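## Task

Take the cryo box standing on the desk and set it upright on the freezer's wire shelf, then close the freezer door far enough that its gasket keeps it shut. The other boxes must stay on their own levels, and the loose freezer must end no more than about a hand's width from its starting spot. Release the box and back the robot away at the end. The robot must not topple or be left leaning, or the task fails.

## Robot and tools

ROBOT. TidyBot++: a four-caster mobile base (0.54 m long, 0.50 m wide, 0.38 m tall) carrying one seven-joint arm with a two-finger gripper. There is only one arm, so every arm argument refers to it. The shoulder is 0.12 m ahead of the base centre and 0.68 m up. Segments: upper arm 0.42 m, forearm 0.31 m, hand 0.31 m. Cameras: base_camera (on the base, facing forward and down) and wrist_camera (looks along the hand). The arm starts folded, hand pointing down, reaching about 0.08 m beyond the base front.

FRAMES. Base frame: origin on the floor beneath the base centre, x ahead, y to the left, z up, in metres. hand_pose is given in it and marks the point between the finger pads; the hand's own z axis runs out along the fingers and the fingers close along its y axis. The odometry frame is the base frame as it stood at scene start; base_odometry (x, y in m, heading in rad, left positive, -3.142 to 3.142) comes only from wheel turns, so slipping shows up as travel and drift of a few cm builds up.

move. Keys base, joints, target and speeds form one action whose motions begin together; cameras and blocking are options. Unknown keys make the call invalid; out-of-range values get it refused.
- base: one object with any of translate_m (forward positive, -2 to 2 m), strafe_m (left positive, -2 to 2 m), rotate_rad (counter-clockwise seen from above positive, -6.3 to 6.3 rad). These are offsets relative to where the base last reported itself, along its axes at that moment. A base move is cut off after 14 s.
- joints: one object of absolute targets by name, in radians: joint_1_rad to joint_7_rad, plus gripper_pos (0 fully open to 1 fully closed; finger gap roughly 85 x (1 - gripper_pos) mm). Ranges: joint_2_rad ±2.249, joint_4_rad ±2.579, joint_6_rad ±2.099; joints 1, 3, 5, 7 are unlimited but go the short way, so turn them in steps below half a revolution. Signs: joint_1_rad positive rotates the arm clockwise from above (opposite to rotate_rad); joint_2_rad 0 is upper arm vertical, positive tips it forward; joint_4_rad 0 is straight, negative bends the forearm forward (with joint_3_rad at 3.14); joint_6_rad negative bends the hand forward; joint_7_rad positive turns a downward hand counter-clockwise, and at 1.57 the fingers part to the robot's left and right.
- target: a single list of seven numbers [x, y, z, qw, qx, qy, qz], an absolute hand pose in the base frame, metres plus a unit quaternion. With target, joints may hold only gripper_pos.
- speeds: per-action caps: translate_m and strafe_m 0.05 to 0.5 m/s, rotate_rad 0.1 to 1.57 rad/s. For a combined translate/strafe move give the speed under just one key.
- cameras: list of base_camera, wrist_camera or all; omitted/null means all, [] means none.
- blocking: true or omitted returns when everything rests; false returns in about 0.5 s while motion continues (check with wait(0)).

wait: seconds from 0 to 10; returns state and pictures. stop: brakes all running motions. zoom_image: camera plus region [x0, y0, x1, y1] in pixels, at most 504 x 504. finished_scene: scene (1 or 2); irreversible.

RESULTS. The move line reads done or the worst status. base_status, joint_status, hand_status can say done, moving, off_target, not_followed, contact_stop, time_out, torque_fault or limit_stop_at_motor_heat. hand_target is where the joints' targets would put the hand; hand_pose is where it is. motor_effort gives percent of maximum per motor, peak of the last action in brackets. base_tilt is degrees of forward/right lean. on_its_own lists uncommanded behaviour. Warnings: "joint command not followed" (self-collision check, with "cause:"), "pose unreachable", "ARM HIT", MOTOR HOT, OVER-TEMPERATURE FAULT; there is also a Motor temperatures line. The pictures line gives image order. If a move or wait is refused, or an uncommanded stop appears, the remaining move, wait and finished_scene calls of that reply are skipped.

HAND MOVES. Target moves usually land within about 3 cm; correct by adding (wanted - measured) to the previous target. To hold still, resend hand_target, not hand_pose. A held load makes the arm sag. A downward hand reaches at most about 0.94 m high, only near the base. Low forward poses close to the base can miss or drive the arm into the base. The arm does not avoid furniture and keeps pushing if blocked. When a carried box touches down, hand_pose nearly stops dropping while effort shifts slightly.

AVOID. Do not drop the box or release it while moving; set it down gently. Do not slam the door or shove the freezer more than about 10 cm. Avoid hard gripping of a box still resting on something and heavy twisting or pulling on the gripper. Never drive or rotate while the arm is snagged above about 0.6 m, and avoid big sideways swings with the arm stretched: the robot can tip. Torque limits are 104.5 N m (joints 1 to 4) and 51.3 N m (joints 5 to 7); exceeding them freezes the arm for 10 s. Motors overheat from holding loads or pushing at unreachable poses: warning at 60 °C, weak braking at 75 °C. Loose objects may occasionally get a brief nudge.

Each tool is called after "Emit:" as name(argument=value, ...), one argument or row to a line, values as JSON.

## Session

Emit:
move(
  joints={"joint_1_rad": 0, "joint_2_rad": -0.1, "joint_3_rad": 3.1416, "joint_4_rad": -2.132, "joint_5_rad": 0, "joint_6_rad": 0.42, "joint_7_rad": 1.57},
)

Scene clock: 2.13 s.
Motor temperatures (°C): [38 35 31 36 38 39 48]
move: done
base_odometry: x=+0.000 y=+0.000 heading=+0.000
base_tilt: forward=+0.5 right=+0.0
base_status: not commanded
joint_positions: joint_1_rad=+0.014 joint_2_rad=-0.106 joint_3_rad=+3.125 joint_4_rad=-2.154 joint_5_rad=+0.028 joint_6_rad=+0.380 joint_7_rad=+1.552 gripper_pos=+0.000
joint_status: all done
motor_effort: joint_1_rad=+0(2) joint_2_rad=-17(18) joint_3_rad=+0(2) joint_4_rad=+20(20) joint_5_rad=+0(1) joint_6_rad=+9(10) joint_7_rad=-1(2)
hand_pose: x=+0.6634 y=+0.0066 z=+0.9255 quat_wxyz=(-0.002, +0.741, +0.008, +0.672) (m; base frame)
hand_target: x=+0.6695 y=+0.0013 z=+0.9477 quat_wxyz=(+0.000, +0.722, +0.000, +0.692) (m; base frame)
hand_status: not commanded
pictures: base_camera, wrist_camera
camera_calibration:
wrist_camera: T_world_to_cam=[[0.0309527, -0.999521, 0.000258568, -0.0123588], [-0.163988, -0.00533349, -0.986448, 1.07244], [0.985977, 0.0304908, -0.164074, -0.360012], [0, 0, 0, 1]] pos_world=[0.531212, 0.00434406, 0.998836]

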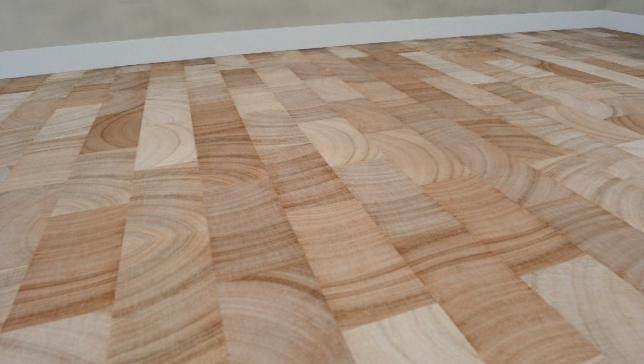

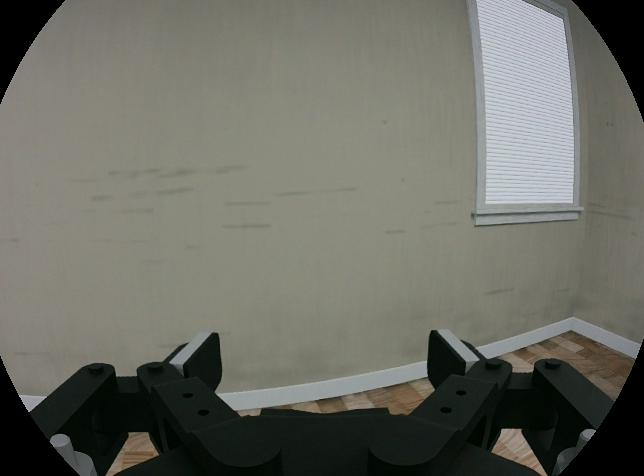

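Emit:
move(
  base={"rotate_rad": -1.2},
)

Scene clock: 5.70 s.
Motor temperatures (°C): [38 35 31 36 38 39 48]
move: done
base_odometry: x=+0.000 y=+0.000 heading=-1.200
base_tilt: forward=+0.6 right=-0.2
base_status: done
joint_positions: joint_1_rad=+0.006 joint_2_rad=-0.099 joint_3_rad=+3.139 joint_4_rad=-2.154 joint_5_rad=+0.028 joint_6_rad=+0.384 joint_7_rad=+1.552 gripper_pos=+0.000
joint_status: not commanded
motor_effort: joint_1_rad=+1(3) joint_2_rad=-17(19) joint_3_rad=-1(3) joint_4_rad=+20(20) joint_5_rad=+1(1) joint_6_rad=+9(10) joint_7_rad=-1(1)
hand_pose: x=+0.6654 y=+0.0026 z=+0.9230 quat_wxyz=(+0.000, +0.742, +0.005, +0.671) (m; base frame)
hand_target: x=+0.6695 y=+0.0013 z=+0.9477 quat_wxyz=(+0.000, +0.722, +0.000, +0.692) (m; base frame)
hand_status: not commanded
pictures: base_camera, wrist_camera
camera_calibration:
wrist_camera: T_world_to_cam=[[0.0243146, -0.999703, -0.00145658, -0.0104259], [-0.166965, -0.00262435, -0.985959, 1.07175], [0.985663, 0.0242164, -0.16698, -0.359394], [0, 0, 0, 1]] pos_world=[0.53344, 0.00109312, 0.996674]

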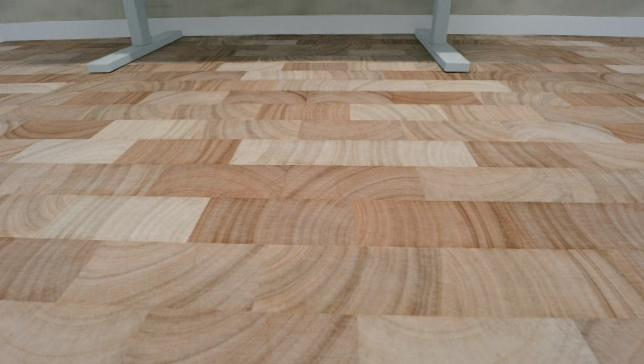

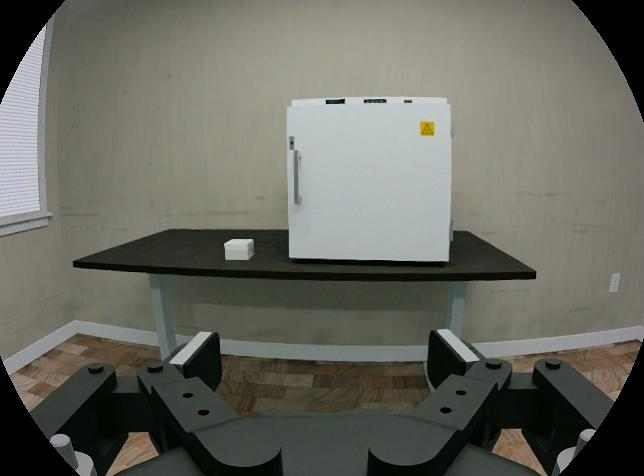

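Emit:
move(
  base={"rotate_rad": -0.12},
)

Emit:
zoom_image(
  camera="wrist_camera",
  region=[100, 60, 540, 320],
)

Scene clock: 41.90 s.
Motor temperatures (°C): [38 35 31 36 38 39 48]
move: done
base_odometry: x=+0.000 y=+0.000 heading=-1.319
base_tilt: forward=+0.5 right=-0.1
base_status: done
joint_positions: joint_1_rad=+0.004 joint_2_rad=-0.099 joint_3_rad=+3.145 joint_4_rad=-2.154 joint_5_rad=+0.028 joint_6_rad=+0.384 joint_7_rad=+1.552 gripper_pos=+0.000
joint_status: not commanded
motor_effort: joint_1_rad=+0(3) joint_2_rad=-18(18) joint_3_rad=+0(3) joint_4_rad=+20(20) joint_5_rad=+0(1) joint_6_rad=+9(10) joint_7_rad=+0(1)
hand_pose: x=+0.6655 y=+0.0003 z=+0.9230 quat_wxyz=(+0.001, +0.742, +0.003, +0.671) (m; base frame)
hand_target: x=+0.6695 y=+0.0013 z=+0.9477 quat_wxyz=(+0.000, +0.722, +0.000, +0.692) (m; base frame)
hand_status: not commanded
pictures: base_camera, wrist_camera
camera_calibration:
wrist_camera: T_world_to_cam=[[0.0204066, -0.99979, -0.00200876, -0.00958675], [-0.16691, -0.00142578, -0.985971, 1.07176], [0.985761, 0.0204556, -0.166904, -0.35954], [0, 0, 0, 1]] pos_world=[0.533503, -0.000702061, 0.996693]

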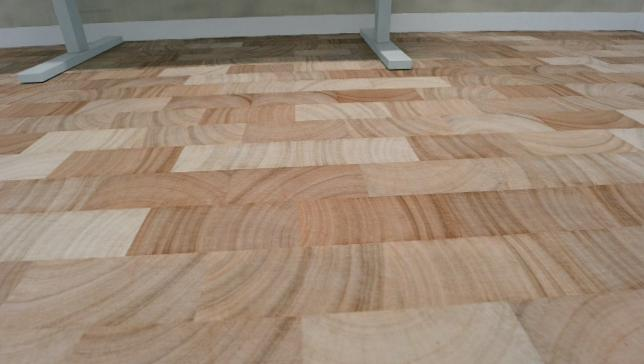

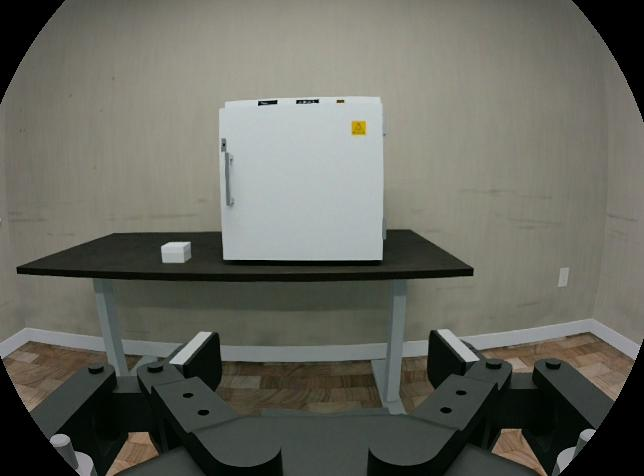

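Scaled by 1.145.

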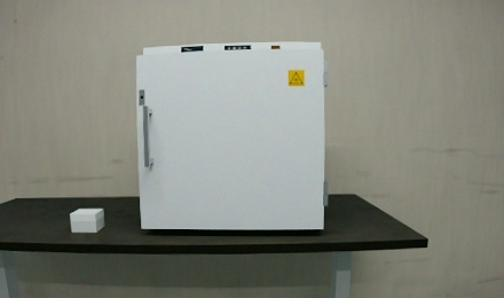

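Emit:
move(
  base={"translate_m": 0.62, "strafe_m": 0.265},
  joints={"joint_1_rad": 0.0, "joint_2_rad": -0.1, "joint_3_rad": 3.1416, "joint_4_rad": -2.132, "joint_5_rad": 0.0, "joint_6_rad": 0.461, "joint_7_rad": 1.57, "gripper_pos": 0},
)

Emit:
zoom_image(
  camera="wrist_camera",
  region=[200, 60, 640, 380],
)

Scene clock: 65.60 s.
Motor temperatures (°C): [38 35 31 36 38 39 48]
move: done
base_odometry: x=+0.411 y=-0.535 heading=-1.319
base_tilt: forward=+0.5 right=-0.1
base_status: done
joint_positions: joint_1_rad=+0.004 joint_2_rad=-0.089 joint_3_rad=+3.145 joint_4_rad=-2.153 joint_5_rad=+0.028 joint_6_rad=+0.433 joint_7_rad=+1.552 gripper_pos=+0.000
joint_status: all done
motor_effort: joint_1_rad=+0(2) joint_2_rad=-17(20) joint_3_rad=-1(2) joint_4_rad=+20(22) joint_5_rad=+0(1) joint_6_rad=+9(10) joint_7_rad=-1(1)
hand_pose: x=+0.6691 y=+0.0007 z=+0.9330 quat_wxyz=(+0.000, +0.728, +0.003, +0.685) (m; base frame)
hand_target: x=+0.6698 y=+0.0013 z=+0.9605 quat_wxyz=(+0.000, +0.707, +0.000, +0.707) (m; base frame)
hand_status: not commanded
pictures: base_camera, wrist_camera
camera_calibration:
wrist_camera: T_world_to_cam=[[0.0217691, -0.999762, -0.00147985, -0.0106211], [-0.128062, -0.00132044, -0.991765, 1.06166], [0.991527, 0.0217793, -0.12806, -0.40158], [0, 0, 0, 1]] pos_world=[0.534367, -0.000470586, 1.00147]

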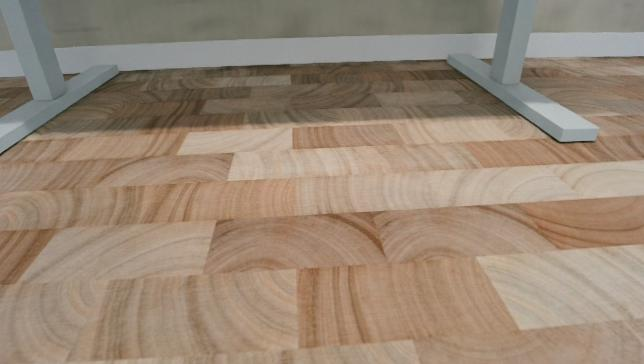

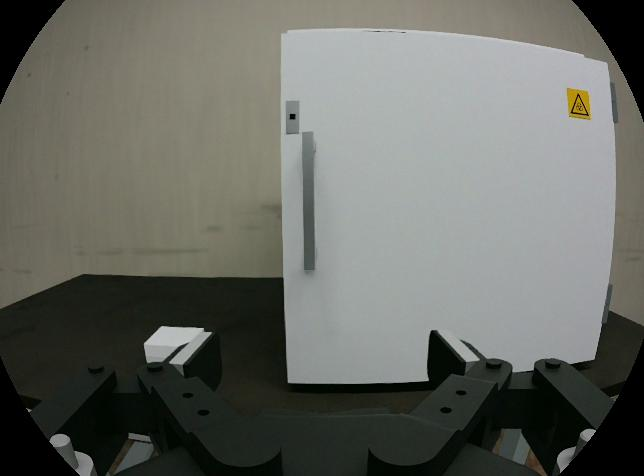

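Scaled by 1.145.

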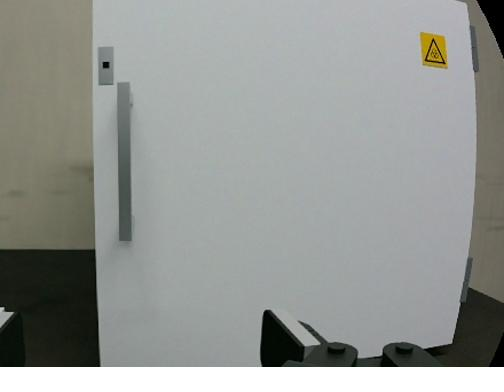

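Emit:
move(
  base={"translate_m": 0.19, "strafe_m": 0.035, "rotate_rad": -0.02},
  speeds={"translate_m": 0.2},
  cameras=["wrist_camera"],
)

Emit:
zoom_image(
  camera="wrist_camera",
  region=[100, 30, 540, 380],
)

Scene clock: 76.90 s.
Motor temperatures (°C): [38 35 31 36 38 39 48]
move: done
base_odometry: x=+0.492 y=-0.710 heading=-1.340
base_tilt: forward=+0.5 right=-0.2
base_status: done
joint_positions: joint_1_rad=+0.004 joint_2_rad=-0.091 joint_3_rad=+3.145 joint_4_rad=-2.153 joint_5_rad=+0.028 joint_6_rad=+0.433 joint_7_rad=+1.552 gripper_pos=+0.000
joint_status: not commanded
motor_effort: joint_1_rad=+0(3) joint_2_rad=-18(20) joint_3_rad=-1(3) joint_4_rad=+20(21) joint_5_rad=+0(1) joint_6_rad=+9(10) joint_7_rad=-1(1)
hand_pose: x=+0.6688 y=+0.0007 z=+0.9338 quat_wxyz=(+0.000, +0.728, +0.003, +0.686) (m; base frame)
hand_target: x=+0.6698 y=+0.0013 z=+0.9605 quat_wxyz=(+0.000, +0.707, +0.000, +0.707) (m; base frame)
hand_status: not commanded
pictures: wrist_camera
camera_calibration:
wrist_camera: T_world_to_cam=[[0.0218299, -0.999761, -0.00144227, -0.0106547], [-0.126633, -0.00133406, -0.991949, 1.06162], [0.991709, 0.0218368, -0.126632, -0.4026], [0, 0, 0, 1]] pos_world=[0.533931, -0.0004444, 1.00207]

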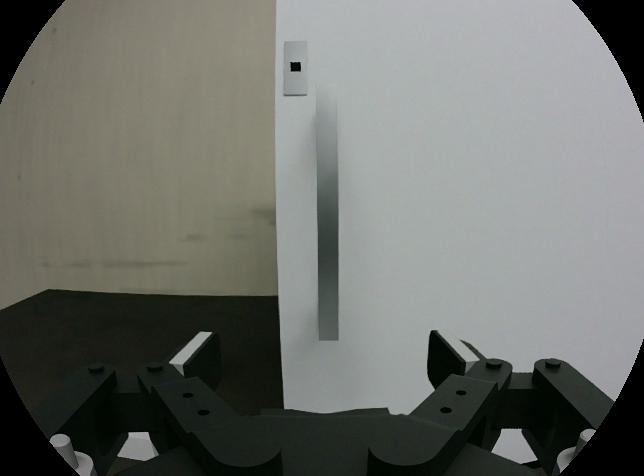

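Scaled by 1.145.

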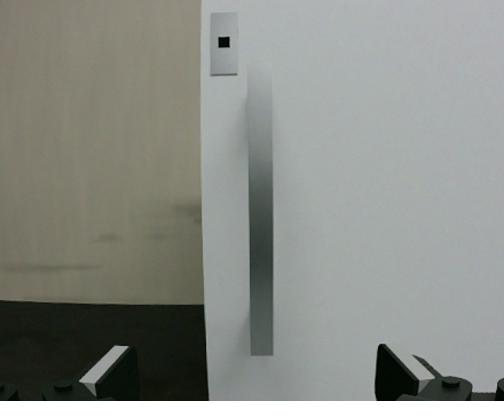

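Emit:
move(
  base={"translate_m": 0.055},
  speeds={"translate_m": 0.1},
  cameras=["wrist_camera"],
)

Emit:
zoom_image(
  camera="wrist_camera",
  region=[180, 180, 480, 440],
)

Scene clock: 82.43 s.
Motor temperatures (°C): [38 35 31 36 38 39 48]
move: done
base_odometry: x=+0.505 y=-0.763 heading=-1.340
base_tilt: forward=+0.5 right=-0.1
base_status: done
joint_positions: joint_1_rad=+0.004 joint_2_rad=-0.091 joint_3_rad=+3.145 joint_4_rad=-2.153 joint_5_rad=+0.028 joint_6_rad=+0.433 joint_7_rad=+1.552 gripper_pos=+0.000
joint_status: not commanded
motor_effort: joint_1_rad=-1(1) joint_2_rad=-17(20) joint_3_rad=-1(2) joint_4_rad=+20(21) joint_5_rad=+0(1) joint_6_rad=+9(10) joint_7_rad=+0(1)
hand_pose: x=+0.6687 y=+0.0007 z=+0.9340 quat_wxyz=(+0.000, +0.728, +0.003, +0.686) (m; base frame)
hand_target: x=+0.6698 y=+0.0013 z=+0.9605 quat_wxyz=(+0.000, +0.707, +0.000, +0.707) (m; base frame)
hand_status: not commanded
pictures: wrist_camera
camera_calibration:
wrist_camera: T_world_to_cam=[[0.0218305, -0.999761, -0.00143139, -0.0106629], [-0.126225, -0.00133594, -0.992001, 1.06161], [0.991761, 0.0218366, -0.126224, -0.402908], [0, 0, 0, 1]] pos_world=[0.533823, -0.000443986, 1.00225]

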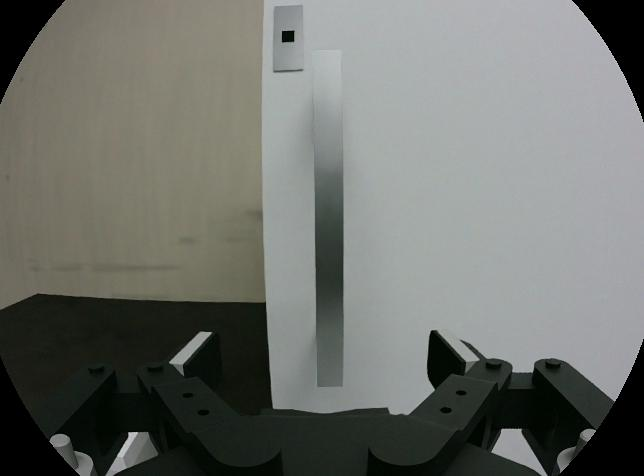

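Scaled by 1.680.

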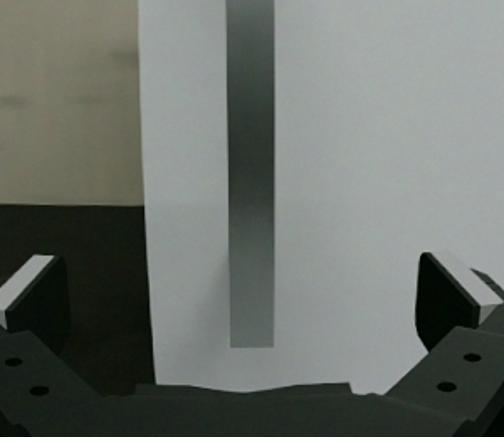

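Emit:
move(
  base={"translate_m": 0.024},
  speeds={"translate_m": 0.05},
  cameras=[],
)

Emit:
move(
  joints={"gripper_pos": 1},
  cameras=["wrist_camera"],
)

Scene clock: 87.30 s.
Motor temperatures (°C): [38 35 31 36 38 39 48]
move: done
base_odometry: x=+0.511 y=-0.787 heading=-1.339
base_tilt: forward=+0.5 right=-0.1
base_status: done
joint_positions: joint_1_rad=+0.004 joint_2_rad=-0.091 joint_3_rad=+3.145 joint_4_rad=-2.153 joint_5_rad=+0.028 joint_6_rad=+0.433 joint_7_rad=+1.552 gripper_pos=+0.000
joint_status: not commanded
motor_effort: joint_1_rad=+1(2) joint_2_rad=-18(20) joint_3_rad=-1(2) joint_4_rad=+20(21) joint_5_rad=+1(1) joint_6_rad=+9(10) joint_7_rad=-1(1)
hand_pose: x=+0.6686 y=+0.0007 z=+0.9344 quat_wxyz=(+0.000, +0.727, +0.003, +0.686) (m; base frame)
hand_target: x=+0.6698 y=+0.0013 z=+0.9605 quat_wxyz=(+0.000, +0.707, +0.000, +0.707) (m; base frame)
hand_status: not commanded
pictures: none
No camera images: "cameras" was empty.

Scene clock: 88.40 s.
Motor temperatures (°C): [38 35 31 36 38 39 48]
move: off_target
base_odometry: x=+0.511 y=-0.787 heading=-1.339
base_tilt: forward=+0.4 right=-0.2
base_status: not commanded
joint_positions: joint_1_rad=+0.006 joint_2_rad=-0.092 joint_3_rad=+3.147 joint_4_rad=-2.154 joint_5_rad=+0.026 joint_6_rad=+0.433 joint_7_rad=+1.552 gripper_pos=+0.895
joint_status: gripper_pos off_target (ended at +0.895, target +1.000)
motor_effort: joint_1_rad=-2(4) joint_2_rad=-17(18) joint_3_rad=-3(4) joint_4_rad=+21(24) joint_5_rad=+1(2) joint_6_rad=+10(11) joint_7_rad=-1(1)
hand_pose: x=+0.6684 y=-0.0016 z=+0.9345 quat_wxyz=(+0.001, +0.727, +0.001, +0.686) (m; base frame)
hand_target: x=+0.6698 y=+0.0013 z=+0.9605 quat_wxyz=(+0.000, +0.707, +0.000, +0.707) (m; base frame)
hand_status: not commanded
pictures: wrist_camera
camera_calibration:
wrist_camera: T_world_to_cam=[[0.0172202, -0.999846, -0.00339105, -0.00804808], [-0.125333, 0.00120623, -0.992114, 1.06156], [0.991965, 0.0175094, -0.125293, -0.403486], [0, 0, 0, 1]] pos_world=[0.533431, -0.00226251, 1.00261]

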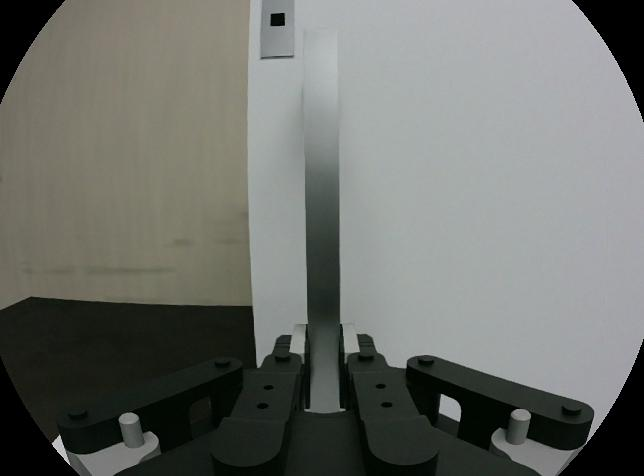

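Emit:
move(
  base={"translate_m": -0.03},
  speeds={"translate_m": 0.05},
  cameras=[],
)

Emit:
move(
  base={"translate_m": -0.065, "strafe_m": -0.22, "rotate_rad": 0.3},
  speeds={"translate_m": 0.09, "rotate_rad": 0.11},
  cameras=["wrist_camera"],
)

Scene clock: 93.07 s.
Motor temperatures (°C): [38 35 31 36 38 39 48]
move: done
base_odometry: x=+0.504 y=-0.757 heading=-1.339
base_tilt: forward=+0.6 right=-0.2
base_status: done
joint_positions: joint_1_rad=+0.009 joint_2_rad=-0.074 joint_3_rad=+3.149 joint_4_rad=-2.139 joint_5_rad=+0.026 joint_6_rad=+0.438 joint_7_rad=+1.552 gripper_pos=+0.895
joint_status: not commanded
motor_effort: joint_1_rad=-3(5) joint_2_rad=-22(26) joint_3_rad=-3(5) joint_4_rad=+19(22) joint_5_rad=+1(2) joint_6_rad=+10(12) joint_7_rad=+0(1)
hand_pose: x=+0.6755 y=-0.0046 z=+0.9346 quat_wxyz=(+0.003, +0.727, -0.001, +0.687) (m; base frame)
hand_target: x=+0.6698 y=+0.0013 z=+0.9605 quat_wxyz=(+0.000, +0.707, +0.000, +0.707) (m; base frame)
hand_status: not commanded
pictures: none
No camera images: "cameras" was empty.

Scene clock: 96.17 s.
Motor temperatures (°C): [38 35 31 36 38 39 48]
move: done
base_odometry: x=+0.275 y=-0.745 heading=-1.040
base_tilt: forward=+0.5 right=-0.1
base_status: done
joint_positions: joint_1_rad=+0.017 joint_2_rad=-0.075 joint_3_rad=+3.158 joint_4_rad=-2.140 joint_5_rad=+0.024 joint_6_rad=+0.438 joint_7_rad=+1.552 gripper_pos=+0.895
joint_status: not commanded
motor_effort: joint_1_rad=-2(6) joint_2_rad=-21(23) joint_3_rad=-1(6) joint_4_rad=+23(24) joint_5_rad=+0(3) joint_6_rad=+12(13) joint_7_rad=-1(2)
hand_pose: x=+0.6751 y=-0.0143 z=+0.9346 quat_wxyz=(+0.008, +0.727, -0.008, +0.687) (m; base frame)
hand_target: x=+0.6698 y=+0.0013 z=+0.9605 quat_wxyz=(+0.000, +0.707, +0.000, +0.707) (m; base frame)
hand_status: not commanded
pictures: wrist_camera
camera_calibration:
wrist_camera: T_world_to_cam=[[-0.00578197, -0.999965, -0.00606422, -0.00292787], [-0.123891, 0.00673393, -0.992273, 1.06173], [0.992279, -0.00498599, -0.123925, -0.41171], [0, 0, 0, 1]] pos_world=[0.540052, -0.0121301, 1.00248]

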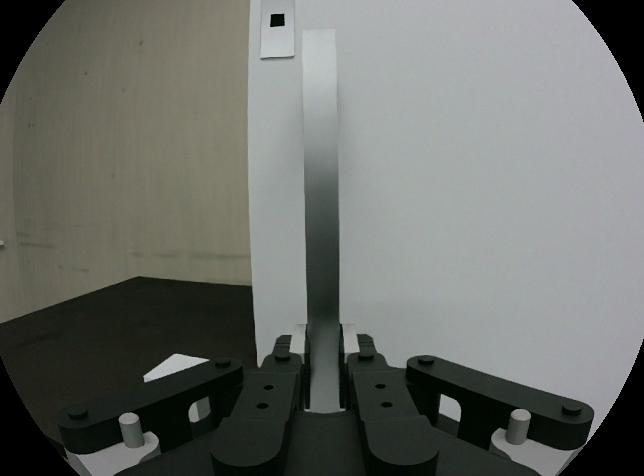

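Emit:
move(
  base={"translate_m": -0.091, "strafe_m": -0.21, "rotate_rad": 0.27},
  speeds={"translate_m": 0.09, "rotate_rad": 0.11},
  cameras=[],
)

Emit:
move(
  base={"translate_m": -0.091, "strafe_m": -0.21, "rotate_rad": 0.27},
  speeds={"translate_m": 0.09, "rotate_rad": 0.11},
  cameras=["wrist_camera"],
)

Scene clock: 102.00 s.
Motor temperatures (°C): [38 35 31 36 38 39 48]
move: done
base_odometry: x=+0.047 y=-0.773 heading=-0.769
base_tilt: forward=+0.4 right=+0.0
base_status: done
joint_positions: joint_1_rad=+0.016 joint_2_rad=-0.077 joint_3_rad=+3.157 joint_4_rad=-2.142 joint_5_rad=+0.022 joint_6_rad=+0.438 joint_7_rad=+1.552 gripper_pos=+0.895
joint_status: not commanded
motor_effort: joint_1_rad=-3(8) joint_2_rad=-20(21) joint_3_rad=-4(8) joint_4_rad=+22(24) joint_5_rad=+1(3) joint_6_rad=+12(13) joint_7_rad=-2(2)
hand_pose: x=+0.6741 y=-0.0134 z=+0.9345 quat_wxyz=(+0.007, +0.727, -0.008, +0.687) (m; base frame)
hand_target: x=+0.6698 y=+0.0013 z=+0.9605 quat_wxyz=(+0.000, +0.707, +0.000, +0.707) (m; base frame)
hand_status: not commanded
pictures: none
No camera images: "cameras" was empty.

Scene clock: 105.10 s.
Motor temperatures (°C): [38 35 31 36 38 39 48]
move: done
base_odometry: x=-0.164 y=-0.860 heading=-0.499
base_tilt: forward=+0.4 right=+0.0
base_status: done
joint_positions: joint_1_rad=+0.013 joint_2_rad=-0.079 joint_3_rad=+3.155 joint_4_rad=-2.144 joint_5_rad=+0.021 joint_6_rad=+0.438 joint_7_rad=+1.552 gripper_pos=+0.895
joint_status: not commanded
motor_effort: joint_1_rad=-3(8) joint_2_rad=-19(21) joint_3_rad=-4(7) joint_4_rad=+23(24) joint_5_rad=+1(3) joint_6_rad=+12(13) joint_7_rad=-2(3)
hand_pose: x=+0.6732 y=-0.0107 z=+0.9345 quat_wxyz=(+0.006, +0.727, -0.007, +0.687) (m; base frame)
hand_target: x=+0.6698 y=+0.0013 z=+0.9605 quat_wxyz=(+0.000, +0.707, +0.000, +0.707) (m; base frame)
hand_status: not commanded
pictures: wrist_camera
camera_calibration:
wrist_camera: T_world_to_cam=[[-0.000004968, -0.999969, -0.00792687, -0.00147648], [-0.123672, 0.00786663, -0.992292, 1.06133], [0.992323, 0.000975399, -0.123668, -0.410036], [0, 0, 0, 1]] pos_world=[0.538144, -0.00942554, 1.00243]

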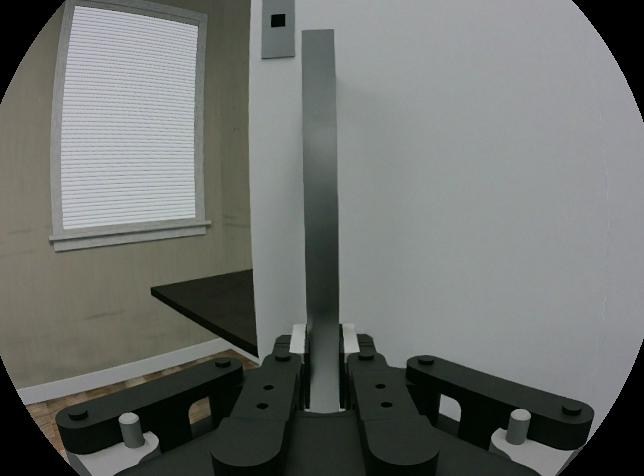

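Emit:
move(
  base={"translate_m": -0.091, "strafe_m": -0.21, "rotate_rad": 0.27},
  speeds={"translate_m": 0.09, "rotate_rad": 0.11},
  cameras=[],
)

Emit:
move(
  base={"translate_m": -0.091, "strafe_m": -0.21, "rotate_rad": 0.27},
  speeds={"translate_m": 0.09, "rotate_rad": 0.11},
  cameras=[],
)

Emit:
move(
  base={"translate_m": -0.035, "strafe_m": -0.11, "rotate_rad": 0.14},
  speeds={"translate_m": 0.07, "rotate_rad": 0.11},
  cameras=["wrist_camera"],
)

Scene clock: 115.07 s.
Motor temperatures (°C): [38 35 31 36 38 39 48]
move: done
base_odometry: x=-0.344 y=-1.001 heading=-0.228
base_tilt: forward=+0.4 right=-0.1
base_status: done
joint_positions: joint_1_rad=+0.011 joint_2_rad=-0.081 joint_3_rad=+3.151 joint_4_rad=-2.146 joint_5_rad=+0.021 joint_6_rad=+0.438 joint_7_rad=+1.552 gripper_pos=+0.895
joint_status: not commanded
motor_effort: joint_1_rad=-2(7) joint_2_rad=-20(20) joint_3_rad=-3(6) joint_4_rad=+23(24) joint_5_rad=+1(3) joint_6_rad=+12(13) joint_7_rad=-2(3)
hand_pose: x=+0.6725 y=-0.0077 z=+0.9345 quat_wxyz=(+0.004, +0.727, -0.005, +0.687) (m; base frame)
hand_target: x=+0.6698 y=+0.0013 z=+0.9605 quat_wxyz=(+0.000, +0.707, +0.000, +0.707) (m; base frame)
hand_status: not commanded
pictures: none
No camera images: "cameras" was empty.

Scene clock: 118.13 s.
Motor temperatures (°C): [38 35 31 36 38 39 48]
move: done
base_odometry: x=-0.481 y=-1.185 heading=+0.042
base_tilt: forward=+0.5 right=-0.1
base_status: done
joint_positions: joint_1_rad=+0.008 joint_2_rad=-0.083 joint_3_rad=+3.148 joint_4_rad=-2.148 joint_5_rad=+0.021 joint_6_rad=+0.438 joint_7_rad=+1.552 gripper_pos=+0.895
joint_status: not commanded
motor_effort: joint_1_rad=-2(6) joint_2_rad=-19(20) joint_3_rad=-3(7) joint_4_rad=+24(24) joint_5_rad=+0(2) joint_6_rad=+12(13) joint_7_rad=-2(3)
hand_pose: x=+0.6718 y=-0.0042 z=+0.9345 quat_wxyz=(+0.002, +0.727, -0.003, +0.687) (m; base frame)
hand_target: x=+0.6698 y=+0.0013 z=+0.9605 quat_wxyz=(+0.000, +0.707, +0.000, +0.707) (m; base frame)
hand_status: not commanded
pictures: none
No camera images: "cameras" was empty.

Scene clock: 120.33 s.
Motor temperatures (°C): [38 35 31 36 38 39 48]
move: done
base_odometry: x=-0.511 y=-1.297 heading=+0.183
base_tilt: forward=+0.5 right=-0.1
base_status: done
joint_positions: joint_1_rad=+0.000 joint_2_rad=-0.084 joint_3_rad=+3.141 joint_4_rad=-2.148 joint_5_rad=+0.021 joint_6_rad=+0.438 joint_7_rad=+1.552 gripper_pos=+0.895
joint_status: not commanded
motor_effort: joint_1_rad=+0(7) joint_2_rad=-18(20) joint_3_rad=+1(8) joint_4_rad=+24(25) joint_5_rad=-1(3) joint_6_rad=+12(13) joint_7_rad=-3(3)
hand_pose: x=+0.6714 y=+0.0045 z=+0.9345 quat_wxyz=(-0.004, +0.727, +0.003, +0.687) (m; base frame)
hand_target: x=+0.6698 y=+0.0013 z=+0.9605 quat_wxyz=(+0.000, +0.707, +0.000, +0.707) (m; base frame)
hand_status: not commanded
pictures: wrist_camera
camera_calibration:
wrist_camera: T_world_to_cam=[[0.0269057, -0.99961, -0.00747738, -0.00468204], [-0.123596, 0.00409614, -0.992324, 1.06095], [0.991968, 0.0276233, -0.123438, -0.408372], [0, 0, 0, 1]] pos_world=[0.536347, 0.00225459, 1.00236]

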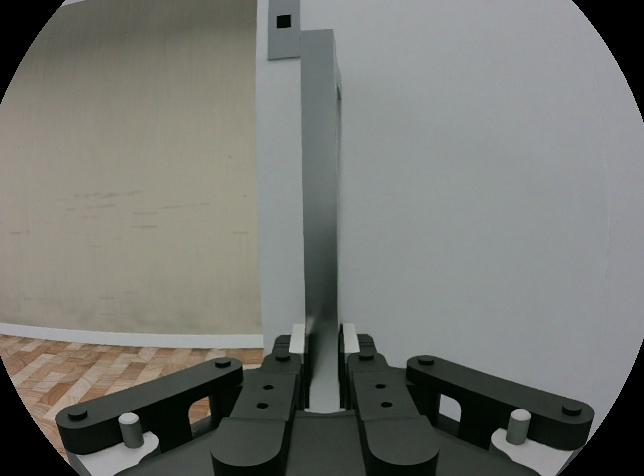

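Emit:
move(
  joints={"gripper_pos": 0},
  cameras=[],
)

Emit:
move(
  base={"translate_m": -0.15},
  speeds={"translate_m": 0.15},
  cameras=[],
)

Emit:
move(
  base={"strafe_m": 0.86},
  cameras=["wrist_camera"],
)

Emit:
move(
  base={"translate_m": 1.4, "strafe_m": 0.068, "rotate_rad": -1.522},
  cameras=["wrist_camera"],
)

Emit:
zoom_image(
  camera="wrist_camera",
  region=[180, 60, 620, 340],
)

Scene clock: 140.30 s.
Motor temperatures (°C): [38 35 31 36 38 39 48]
move: done
base_odometry: x=-0.511 y=-1.296 heading=+0.183
base_tilt: forward=+0.5 right=-0.1
base_status: not commanded
joint_positions: joint_1_rad=+0.000 joint_2_rad=-0.084 joint_3_rad=+3.141 joint_4_rad=-2.146 joint_5_rad=+0.021 joint_6_rad=+0.444 joint_7_rad=+1.552 gripper_pos=+0.000
joint_status: all done
motor_effort: joint_1_rad=+0(2) joint_2_rad=-18(19) joint_3_rad=-1(2) joint_4_rad=+20(24) joint_5_rad=+1(1) joint_6_rad=+9(13) joint_7_rad=+0(3)
hand_pose: x=+0.6719 y=+0.0047 z=+0.9378 quat_wxyz=(-0.004, +0.724, +0.003, +0.690) (m; base frame)
hand_target: x=+0.6698 y=+0.0013 z=+0.9605 quat_wxyz=(+0.000, +0.707, +0.000, +0.707) (m; base frame)
hand_status: not commanded
pictures: none
No camera images: "cameras" was empty.

Scene clock: 141.97 s.
Motor temperatures (°C): [38 35 31 36 38 39 48]
move: done
base_odometry: x=-0.658 y=-1.324 heading=+0.183
base_tilt: forward=+0.5 right=-0.1
base_status: done
joint_positions: joint_1_rad=+0.000 joint_2_rad=-0.092 joint_3_rad=+3.141 joint_4_rad=-2.146 joint_5_rad=+0.021 joint_6_rad=+0.444 joint_7_rad=+1.552 gripper_pos=+0.000
joint_status: not commanded
motor_effort: joint_1_rad=+0(1) joint_2_rad=-18(21) joint_3_rad=+0(1) joint_4_rad=+20(20) joint_5_rad=+0(1) joint_6_rad=+9(10) joint_7_rad=-1(1)
hand_pose: x=+0.6698 y=+0.0047 z=+0.9422 quat_wxyz=(-0.004, +0.721, +0.003, +0.693) (m; base frame)
hand_target: x=+0.6698 y=+0.0013 z=+0.9605 quat_wxyz=(+0.000, +0.707, +0.000, +0.707) (m; base frame)
hand_status: not commanded
pictures: none
No camera images: "cameras" was empty.

Scene clock: 145.03 s.
Motor temperatures (°C): [38 35 31 36 38 39 48]
move: done
base_odometry: x=-0.815 y=-0.478 heading=+0.183
base_tilt: forward=+0.4 right=-0.1
base_status: done
joint_positions: joint_1_rad=+0.000 joint_2_rad=-0.092 joint_3_rad=+3.141 joint_4_rad=-2.146 joint_5_rad=+0.021 joint_6_rad=+0.444 joint_7_rad=+1.552 gripper_pos=+0.000
joint_status: not commanded
motor_effort: joint_1_rad=+0(2) joint_2_rad=-18(19) joint_3_rad=-1(3) joint_4_rad=+19(20) joint_5_rad=+1(1) joint_6_rad=+9(10) joint_7_rad=-1(1)
hand_pose: x=+0.6698 y=+0.0046 z=+0.9422 quat_wxyz=(-0.004, +0.721, +0.003, +0.693) (m; base frame)
hand_target: x=+0.6698 y=+0.0013 z=+0.9605 quat_wxyz=(+0.000, +0.707, +0.000, +0.707) (m; base frame)
hand_status: not commanded
pictures: wrist_camera
camera_calibration:
wrist_camera: T_world_to_cam=[[0.0271704, -0.999606, -0.00710717, -0.00505714], [-0.107152, 0.00415645, -0.994234, 1.05919], [0.993871, 0.0277753, -0.106997, -0.422618], [0, 0, 0, 1]] pos_world=[0.533659, 0.00228075, 1.00782]

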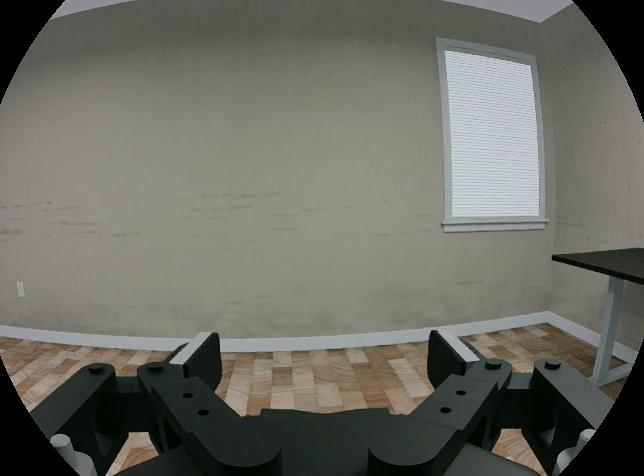

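Scene clock: 149.57 s.
Motor temperatures (°C): [38 35 31 36 38 39 48]
move: done
base_odometry: x=+0.549 y=-0.156 heading=-1.339
base_tilt: forward=+0.5 right=-0.2
base_status: done
joint_positions: joint_1_rad=+0.001 joint_2_rad=-0.092 joint_3_rad=+3.142 joint_4_rad=-2.146 joint_5_rad=+0.021 joint_6_rad=+0.444 joint_7_rad=+1.552 gripper_pos=+0.000
joint_status: not commanded
motor_effort: joint_1_rad=+0(2) joint_2_rad=-18(20) joint_3_rad=-1(3) joint_4_rad=+20(21) joint_5_rad=+1(1) joint_6_rad=+9(10) joint_7_rad=+0(1)
hand_pose: x=+0.6697 y=+0.0038 z=+0.9426 quat_wxyz=(-0.003, +0.721, +0.003, +0.693) (m; base frame)
hand_target: x=+0.6698 y=+0.0013 z=+0.9605 quat_wxyz=(+0.000, +0.707, +0.000, +0.707) (m; base frame)
hand_status: not commanded
pictures: wrist_camera
camera_calibration:
wrist_camera: T_world_to_cam=[[0.0257965, -0.999642, -0.00714197, -0.00487008], [-0.106533, 0.00435464, -0.9943, 1.05916], [0.993974, 0.0264103, -0.106382, -0.423056], [0, 0, 0, 1]] pos_world=[0.533467, 0.00169242, 1.00808]

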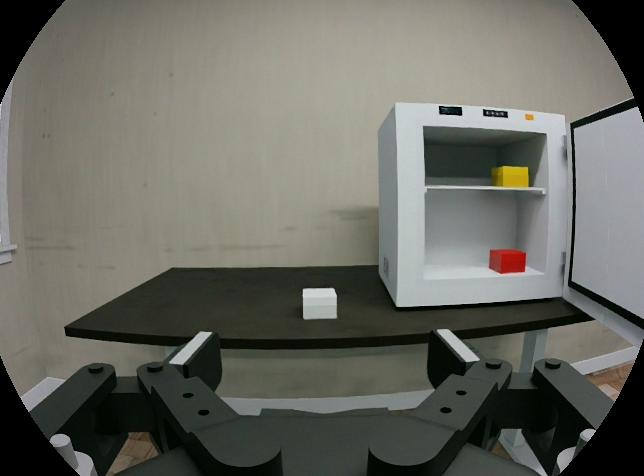

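Scaled by 1.145.

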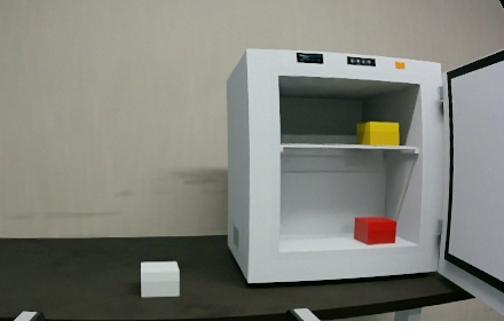

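Emit:
zoom_image(
  camera="wrist_camera",
  region=[260, 260, 400, 350],
)

Emit:
zoom_image(
  camera="wrist_camera",
  region=[400, 90, 600, 310],
)

Scaled by 3.600.

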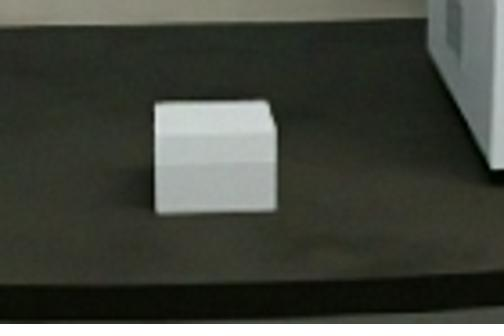

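Scaled by 2.291.

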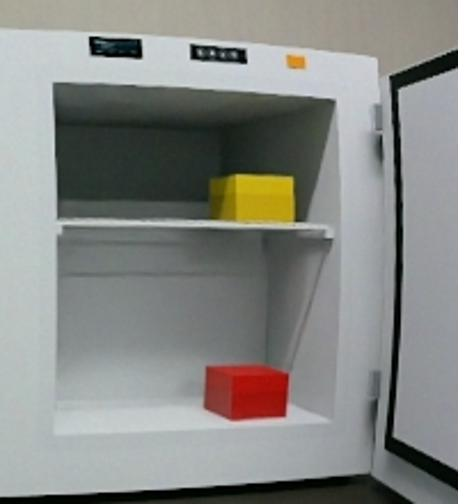

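Emit:
move(
  base={"translate_m": 0.5, "strafe_m": 0.025},
  joints={"joint_1_rad": 0.0, "joint_2_rad": -0.158, "joint_3_rad": 3.1416, "joint_4_rad": -2.274, "joint_5_rad": 0.0, "joint_6_rad": 0.109, "joint_7_rad": 1.57, "gripper_pos": 0},
  cameras=["wrist_camera"],
)

Scene clock: 178.57 s.
Motor temperatures (°C): [38 35 31 36 37 39 48]
move: done
base_odometry: x=+0.688 y=-0.637 heading=-1.339
base_tilt: forward=+0.5 right=-0.2
base_status: done
joint_positions: joint_1_rad=+0.001 joint_2_rad=-0.145 joint_3_rad=+3.142 joint_4_rad=-2.279 joint_5_rad=+0.021 joint_6_rad=+0.156 joint_7_rad=+1.552 gripper_pos=+0.000
joint_status: all done
motor_effort: joint_1_rad=+0(2) joint_2_rad=-15(18) joint_3_rad=+0(2) joint_4_rad=+19(22) joint_5_rad=+0(1) joint_6_rad=+9(11) joint_7_rad=+0(1)
hand_pose: x=+0.6098 y=+0.0021 z=+0.8067 quat_wxyz=(-0.001, +0.836, +0.001, +0.549) (m; base frame)
hand_target: x=+0.6037 y=+0.0013 z=+0.8028 quat_wxyz=(+0.000, +0.843, +0.000, +0.537) (m; base frame)
hand_status: not commanded
pictures: wrist_camera
camera_calibration:
wrist_camera: T_world_to_cam=[[0.0169749, -0.99978, -0.0123021, 0.00352262], [-0.457653, 0.00317022, -0.889125, 1.04693], [0.888969, 0.0207229, -0.457499, -0.0306675], [0, 0, 0, 1]] pos_world=[0.506333, 0.00083837, 0.916865]

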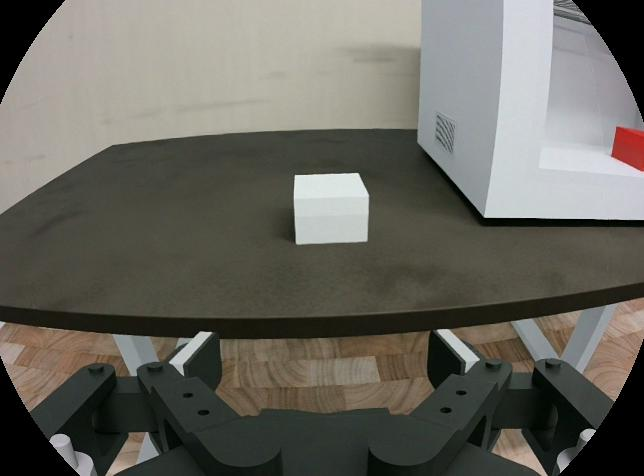

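Emit:
move(
  base={"translate_m": 0.17, "strafe_m": -0.003},
  speeds={"translate_m": 0.2},
  cameras=["wrist_camera"],
)

Emit:
zoom_image(
  camera="wrist_camera",
  region=[160, 200, 480, 440],
)

Scene clock: 186.27 s.
Motor temperatures (°C): [38 35 31 36 37 39 48]
move: done
base_odometry: x=+0.725 y=-0.803 heading=-1.339
base_tilt: forward=+0.5 right=-0.2
base_status: done
joint_positions: joint_1_rad=+0.001 joint_2_rad=-0.149 joint_3_rad=+3.142 joint_4_rad=-2.279 joint_5_rad=+0.021 joint_6_rad=+0.155 joint_7_rad=+1.552 gripper_pos=+0.000
joint_status: not commanded
motor_effort: joint_1_rad=+0(1) joint_2_rad=-15(17) joint_3_rad=+0(1) joint_4_rad=+19(20) joint_5_rad=+0(1) joint_6_rad=+9(9) joint_7_rad=-1(1)
hand_pose: x=+0.6092 y=+0.0021 z=+0.8085 quat_wxyz=(-0.001, +0.835, +0.001, +0.551) (m; base frame)
hand_target: x=+0.6037 y=+0.0013 z=+0.8028 quat_wxyz=(+0.000, +0.843, +0.000, +0.537) (m; base frame)
hand_status: not commanded
pictures: wrist_camera
camera_calibration:
wrist_camera: T_world_to_cam=[[0.0170037, -0.999781, -0.0122326, 0.00347788], [-0.454565, 0.00316709, -0.890708, 1.0477], [0.890551, 0.0207058, -0.454412, -0.0327118], [0, 0, 0, 1]] pos_world=[0.505318, 0.000836295, 0.918369]

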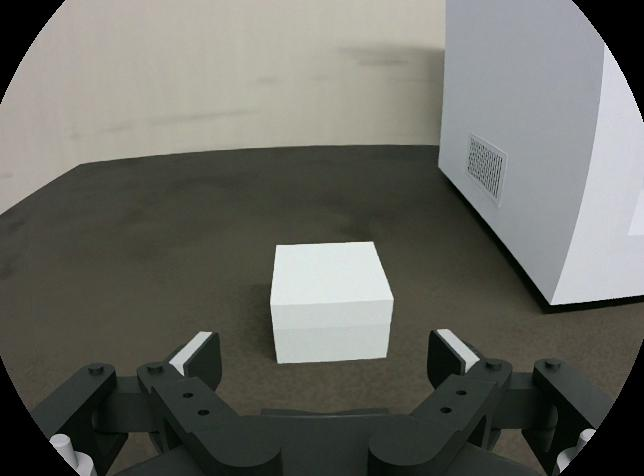

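Scaled by 1.575.

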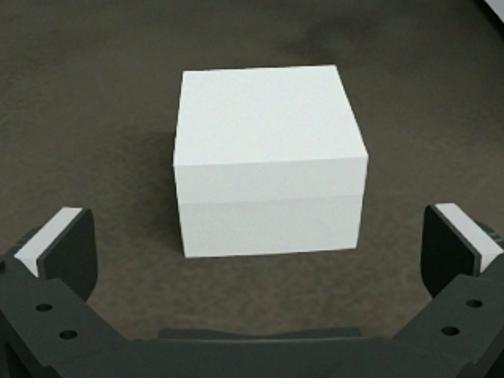

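Emit:
move(
  base={"translate_m": 0.112, "strafe_m": -0.03, "rotate_rad": 0.04},
  speeds={"translate_m": 0.12},
  cameras=["wrist_camera"],
)

Emit:
zoom_image(
  camera="wrist_camera",
  region=[160, 260, 480, 476],
)

Scene clock: 192.23 s.
Motor temperatures (°C): [38 35 31 36 37 39 48]
move: done
base_odometry: x=+0.721 y=-0.919 heading=-1.298
base_tilt: forward=+0.5 right=-0.1
base_status: done
joint_positions: joint_1_rad=-0.001 joint_2_rad=-0.151 joint_3_rad=+3.141 joint_4_rad=-2.279 joint_5_rad=+0.021 joint_6_rad=+0.155 joint_7_rad=+1.552 gripper_pos=+0.000
joint_status: not commanded
motor_effort: joint_1_rad=+0(2) joint_2_rad=-15(17) joint_3_rad=-1(2) joint_4_rad=+19(20) joint_5_rad=+0(1) joint_6_rad=+8(9) joint_7_rad=+0(1)
hand_pose: x=+0.6089 y=+0.0034 z=+0.8092 quat_wxyz=(-0.001, +0.834, +0.002, +0.551) (m; base frame)
hand_target: x=+0.6037 y=+0.0013 z=+0.8028 quat_wxyz=(+0.000, +0.843, +0.000, +0.537) (m; base frame)
hand_status: not commanded
pictures: wrist_camera
camera_calibration:
wrist_camera: T_world_to_cam=[[0.019643, -0.999734, -0.012061, 0.00305074], [-0.453513, 0.00184148, -0.891248, 1.04797], [0.891033, 0.0229766, -0.453356, -0.0333261], [0, 0, 0, 1]] pos_world=[0.504901, 0.00188585, 0.918925]

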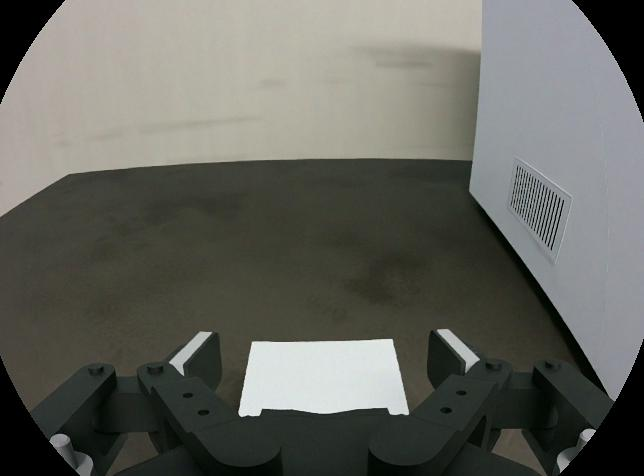

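Scaled by 1.575.

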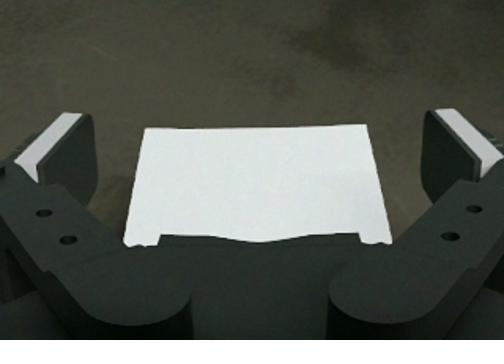

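Emit:
move(
  base={"translate_m": 0.01},
  speeds={"translate_m": 0.05},
  cameras=[],
)

Emit:
move(
  joints={"joint_2_rad": -0.057, "joint_4_rad": -2.396, "joint_6_rad": 0.332},
  cameras=["wrist_camera"],
)

Scene clock: 196.47 s.
Motor temperatures (°C): [38 35 31 36 37 39 48]
move: done
base_odometry: x=+0.724 y=-0.929 heading=-1.298
base_tilt: forward=+0.5 right=-0.1
base_status: done
joint_positions: joint_1_rad=-0.001 joint_2_rad=-0.149 joint_3_rad=+3.141 joint_4_rad=-2.279 joint_5_rad=+0.021 joint_6_rad=+0.155 joint_7_rad=+1.552 gripper_pos=+0.000
joint_status: not commanded
motor_effort: joint_1_rad=+0(1) joint_2_rad=-14(16) joint_3_rad=-1(1) joint_4_rad=+19(20) joint_5_rad=+0(1) joint_6_rad=+8(9) joint_7_rad=+0(1)
hand_pose: x=+0.6090 y=+0.0034 z=+0.8086 quat_wxyz=(-0.001, +0.835, +0.002, +0.551) (m; base frame)
hand_target: x=+0.6037 y=+0.0013 z=+0.8028 quat_wxyz=(+0.000, +0.843, +0.000, +0.537) (m; base frame)
hand_status: not commanded
pictures: none
No camera images: "cameras" was empty.

Scene clock: 197.73 s.
Motor temperatures (°C): [38 35 31 36 37 39 48]
move: done
base_odometry: x=+0.724 y=-0.929 heading=-1.298
base_tilt: forward=+0.5 right=-0.1
base_status: not commanded
joint_positions: joint_1_rad=-0.001 joint_2_rad=-0.054 joint_3_rad=+3.141 joint_4_rad=-2.390 joint_5_rad=+0.021 joint_6_rad=+0.296 joint_7_rad=+1.552 gripper_pos=+0.000
joint_status: all done
motor_effort: joint_1_rad=+0(1) joint_2_rad=-16(18) joint_3_rad=-1(1) joint_4_rad=+17(19) joint_5_rad=+1(1) joint_6_rad=+9(11) joint_7_rad=-1(1)
hand_pose: x=+0.6005 y=+0.0043 z=+0.7432 quat_wxyz=(-0.003, +0.852, +0.003, +0.523) (m; base frame)
hand_target: x=+0.6033 y=+0.0013 z=+0.7519 quat_wxyz=(+0.000, +0.843, +0.000, +0.537) (m; base frame)
hand_status: not commanded
pictures: wrist_camera
camera_calibration:
wrist_camera: T_world_to_cam=[[0.0210322, -0.999664, -0.0151522, 0.00473422], [-0.511689, 0.00225716, -0.859168, 0.996427], [0.858914, 0.0258234, -0.511469, 0.00668783], [0, 0, 0, 1]] pos_world=[0.504017, 0.00231083, 0.859591]

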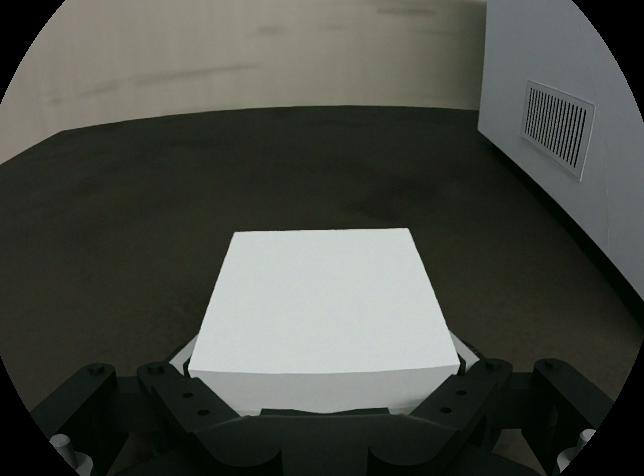

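Emit:
move(
  joints={"gripper_pos": 0.3},
  cameras=["wrist_camera"],
)

Emit:
move(
  joints={"joint_2_rad": -0.12, "gripper_pos": 0.4},
  cameras=["wrist_camera"],
)

Scene clock: 201.47 s.
Motor temperatures (°C): [38 35 31 36 37 39 48]
move: off_target
base_odometry: x=+0.724 y=-0.929 heading=-1.298
base_tilt: forward=+0.5 right=+0.0
base_status: not commanded
joint_positions: joint_1_rad=-0.001 joint_2_rad=-0.054 joint_3_rad=+3.141 joint_4_rad=-2.390 joint_5_rad=+0.021 joint_6_rad=+0.297 joint_7_rad=+1.552 gripper_pos=+0.148
joint_status: gripper_pos off_target (ended at +0.148, target +0.300)
motor_effort: joint_1_rad=+0(1) joint_2_rad=-16(16) joint_3_rad=+0(2) joint_4_rad=+17(17) joint_5_rad=+0(1) joint_6_rad=+9(9) joint_7_rad=-1(1)
hand_pose: x=+0.6007 y=+0.0043 z=+0.7435 quat_wxyz=(-0.003, +0.852, +0.003, +0.524) (m; base frame)
hand_target: x=+0.6033 y=+0.0013 z=+0.7519 quat_wxyz=(+0.000, +0.843, +0.000, +0.537) (m; base frame)
hand_status: not commanded
pictures: wrist_camera
camera_calibration:
wrist_camera: T_world_to_cam=[[0.0210687, -0.999663, -0.0151466, 0.0047174], [-0.510642, 0.00226506, -0.85979, 0.996639], [0.859535, 0.0258492, -0.510423, 0.00556188], [0, 0, 0, 1]] pos_world=[0.504046, 0.0023146, 0.859811]

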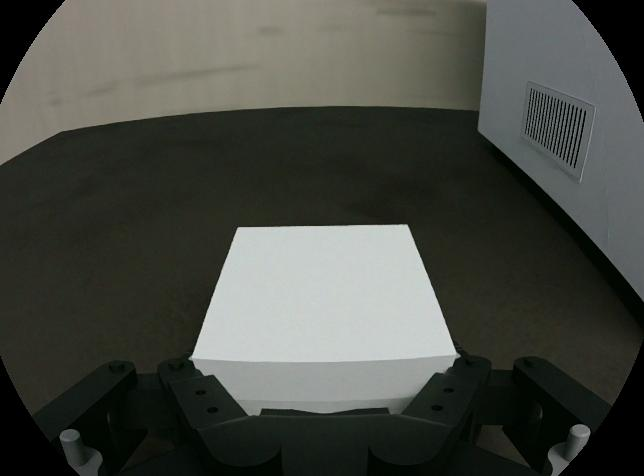

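Scene clock: 202.30 s.
Motor temperatures (°C): [38 35 31 36 37 39 48]
move: off_target
base_odometry: x=+0.724 y=-0.929 heading=-1.298
base_tilt: forward=+0.5 right=-0.1
base_status: not commanded
joint_positions: joint_1_rad=-0.001 joint_2_rad=-0.099 joint_3_rad=+3.141 joint_4_rad=-2.394 joint_5_rad=+0.021 joint_6_rad=+0.297 joint_7_rad=+1.552 gripper_pos=+0.148
joint_status: gripper_pos off_target (ended at +0.148, target +0.400); the others done
motor_effort: joint_1_rad=+0(1) joint_2_rad=-16(19) joint_3_rad=-1(1) joint_4_rad=+19(19) joint_5_rad=+0(1) joint_6_rad=+10(10) joint_7_rad=+0(1)
hand_pose: x=+0.5961 y=+0.0043 z=+0.7634 quat_wxyz=(-0.003, +0.841, +0.003, +0.541) (m; base frame)
hand_target: x=+0.5979 y=+0.0013 z=+0.7823 quat_wxyz=(+0.000, +0.826, +0.000, +0.564) (m; base frame)
hand_status: not commanded
pictures: wrist_camera
camera_calibration:
wrist_camera: T_world_to_cam=[[0.0216853, -0.999663, -0.0142989, 0.00409445], [-0.474299, 0.00230368, -0.880361, 1.00543], [0.880097, 0.0258728, -0.474089, -0.0203476], [0, 0, 0, 1]] pos_world=[0.494692, 0.00230334, 0.875551]

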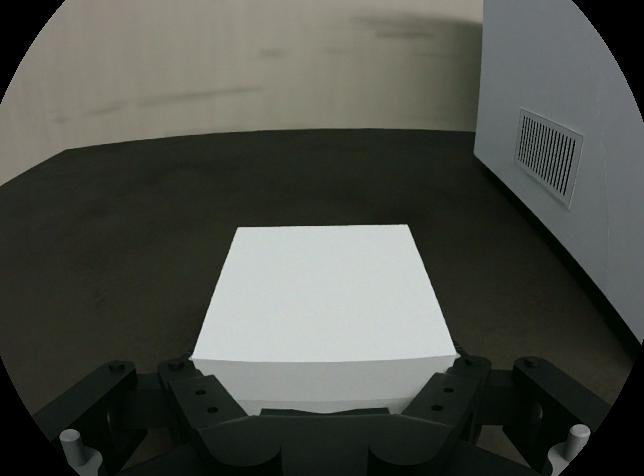

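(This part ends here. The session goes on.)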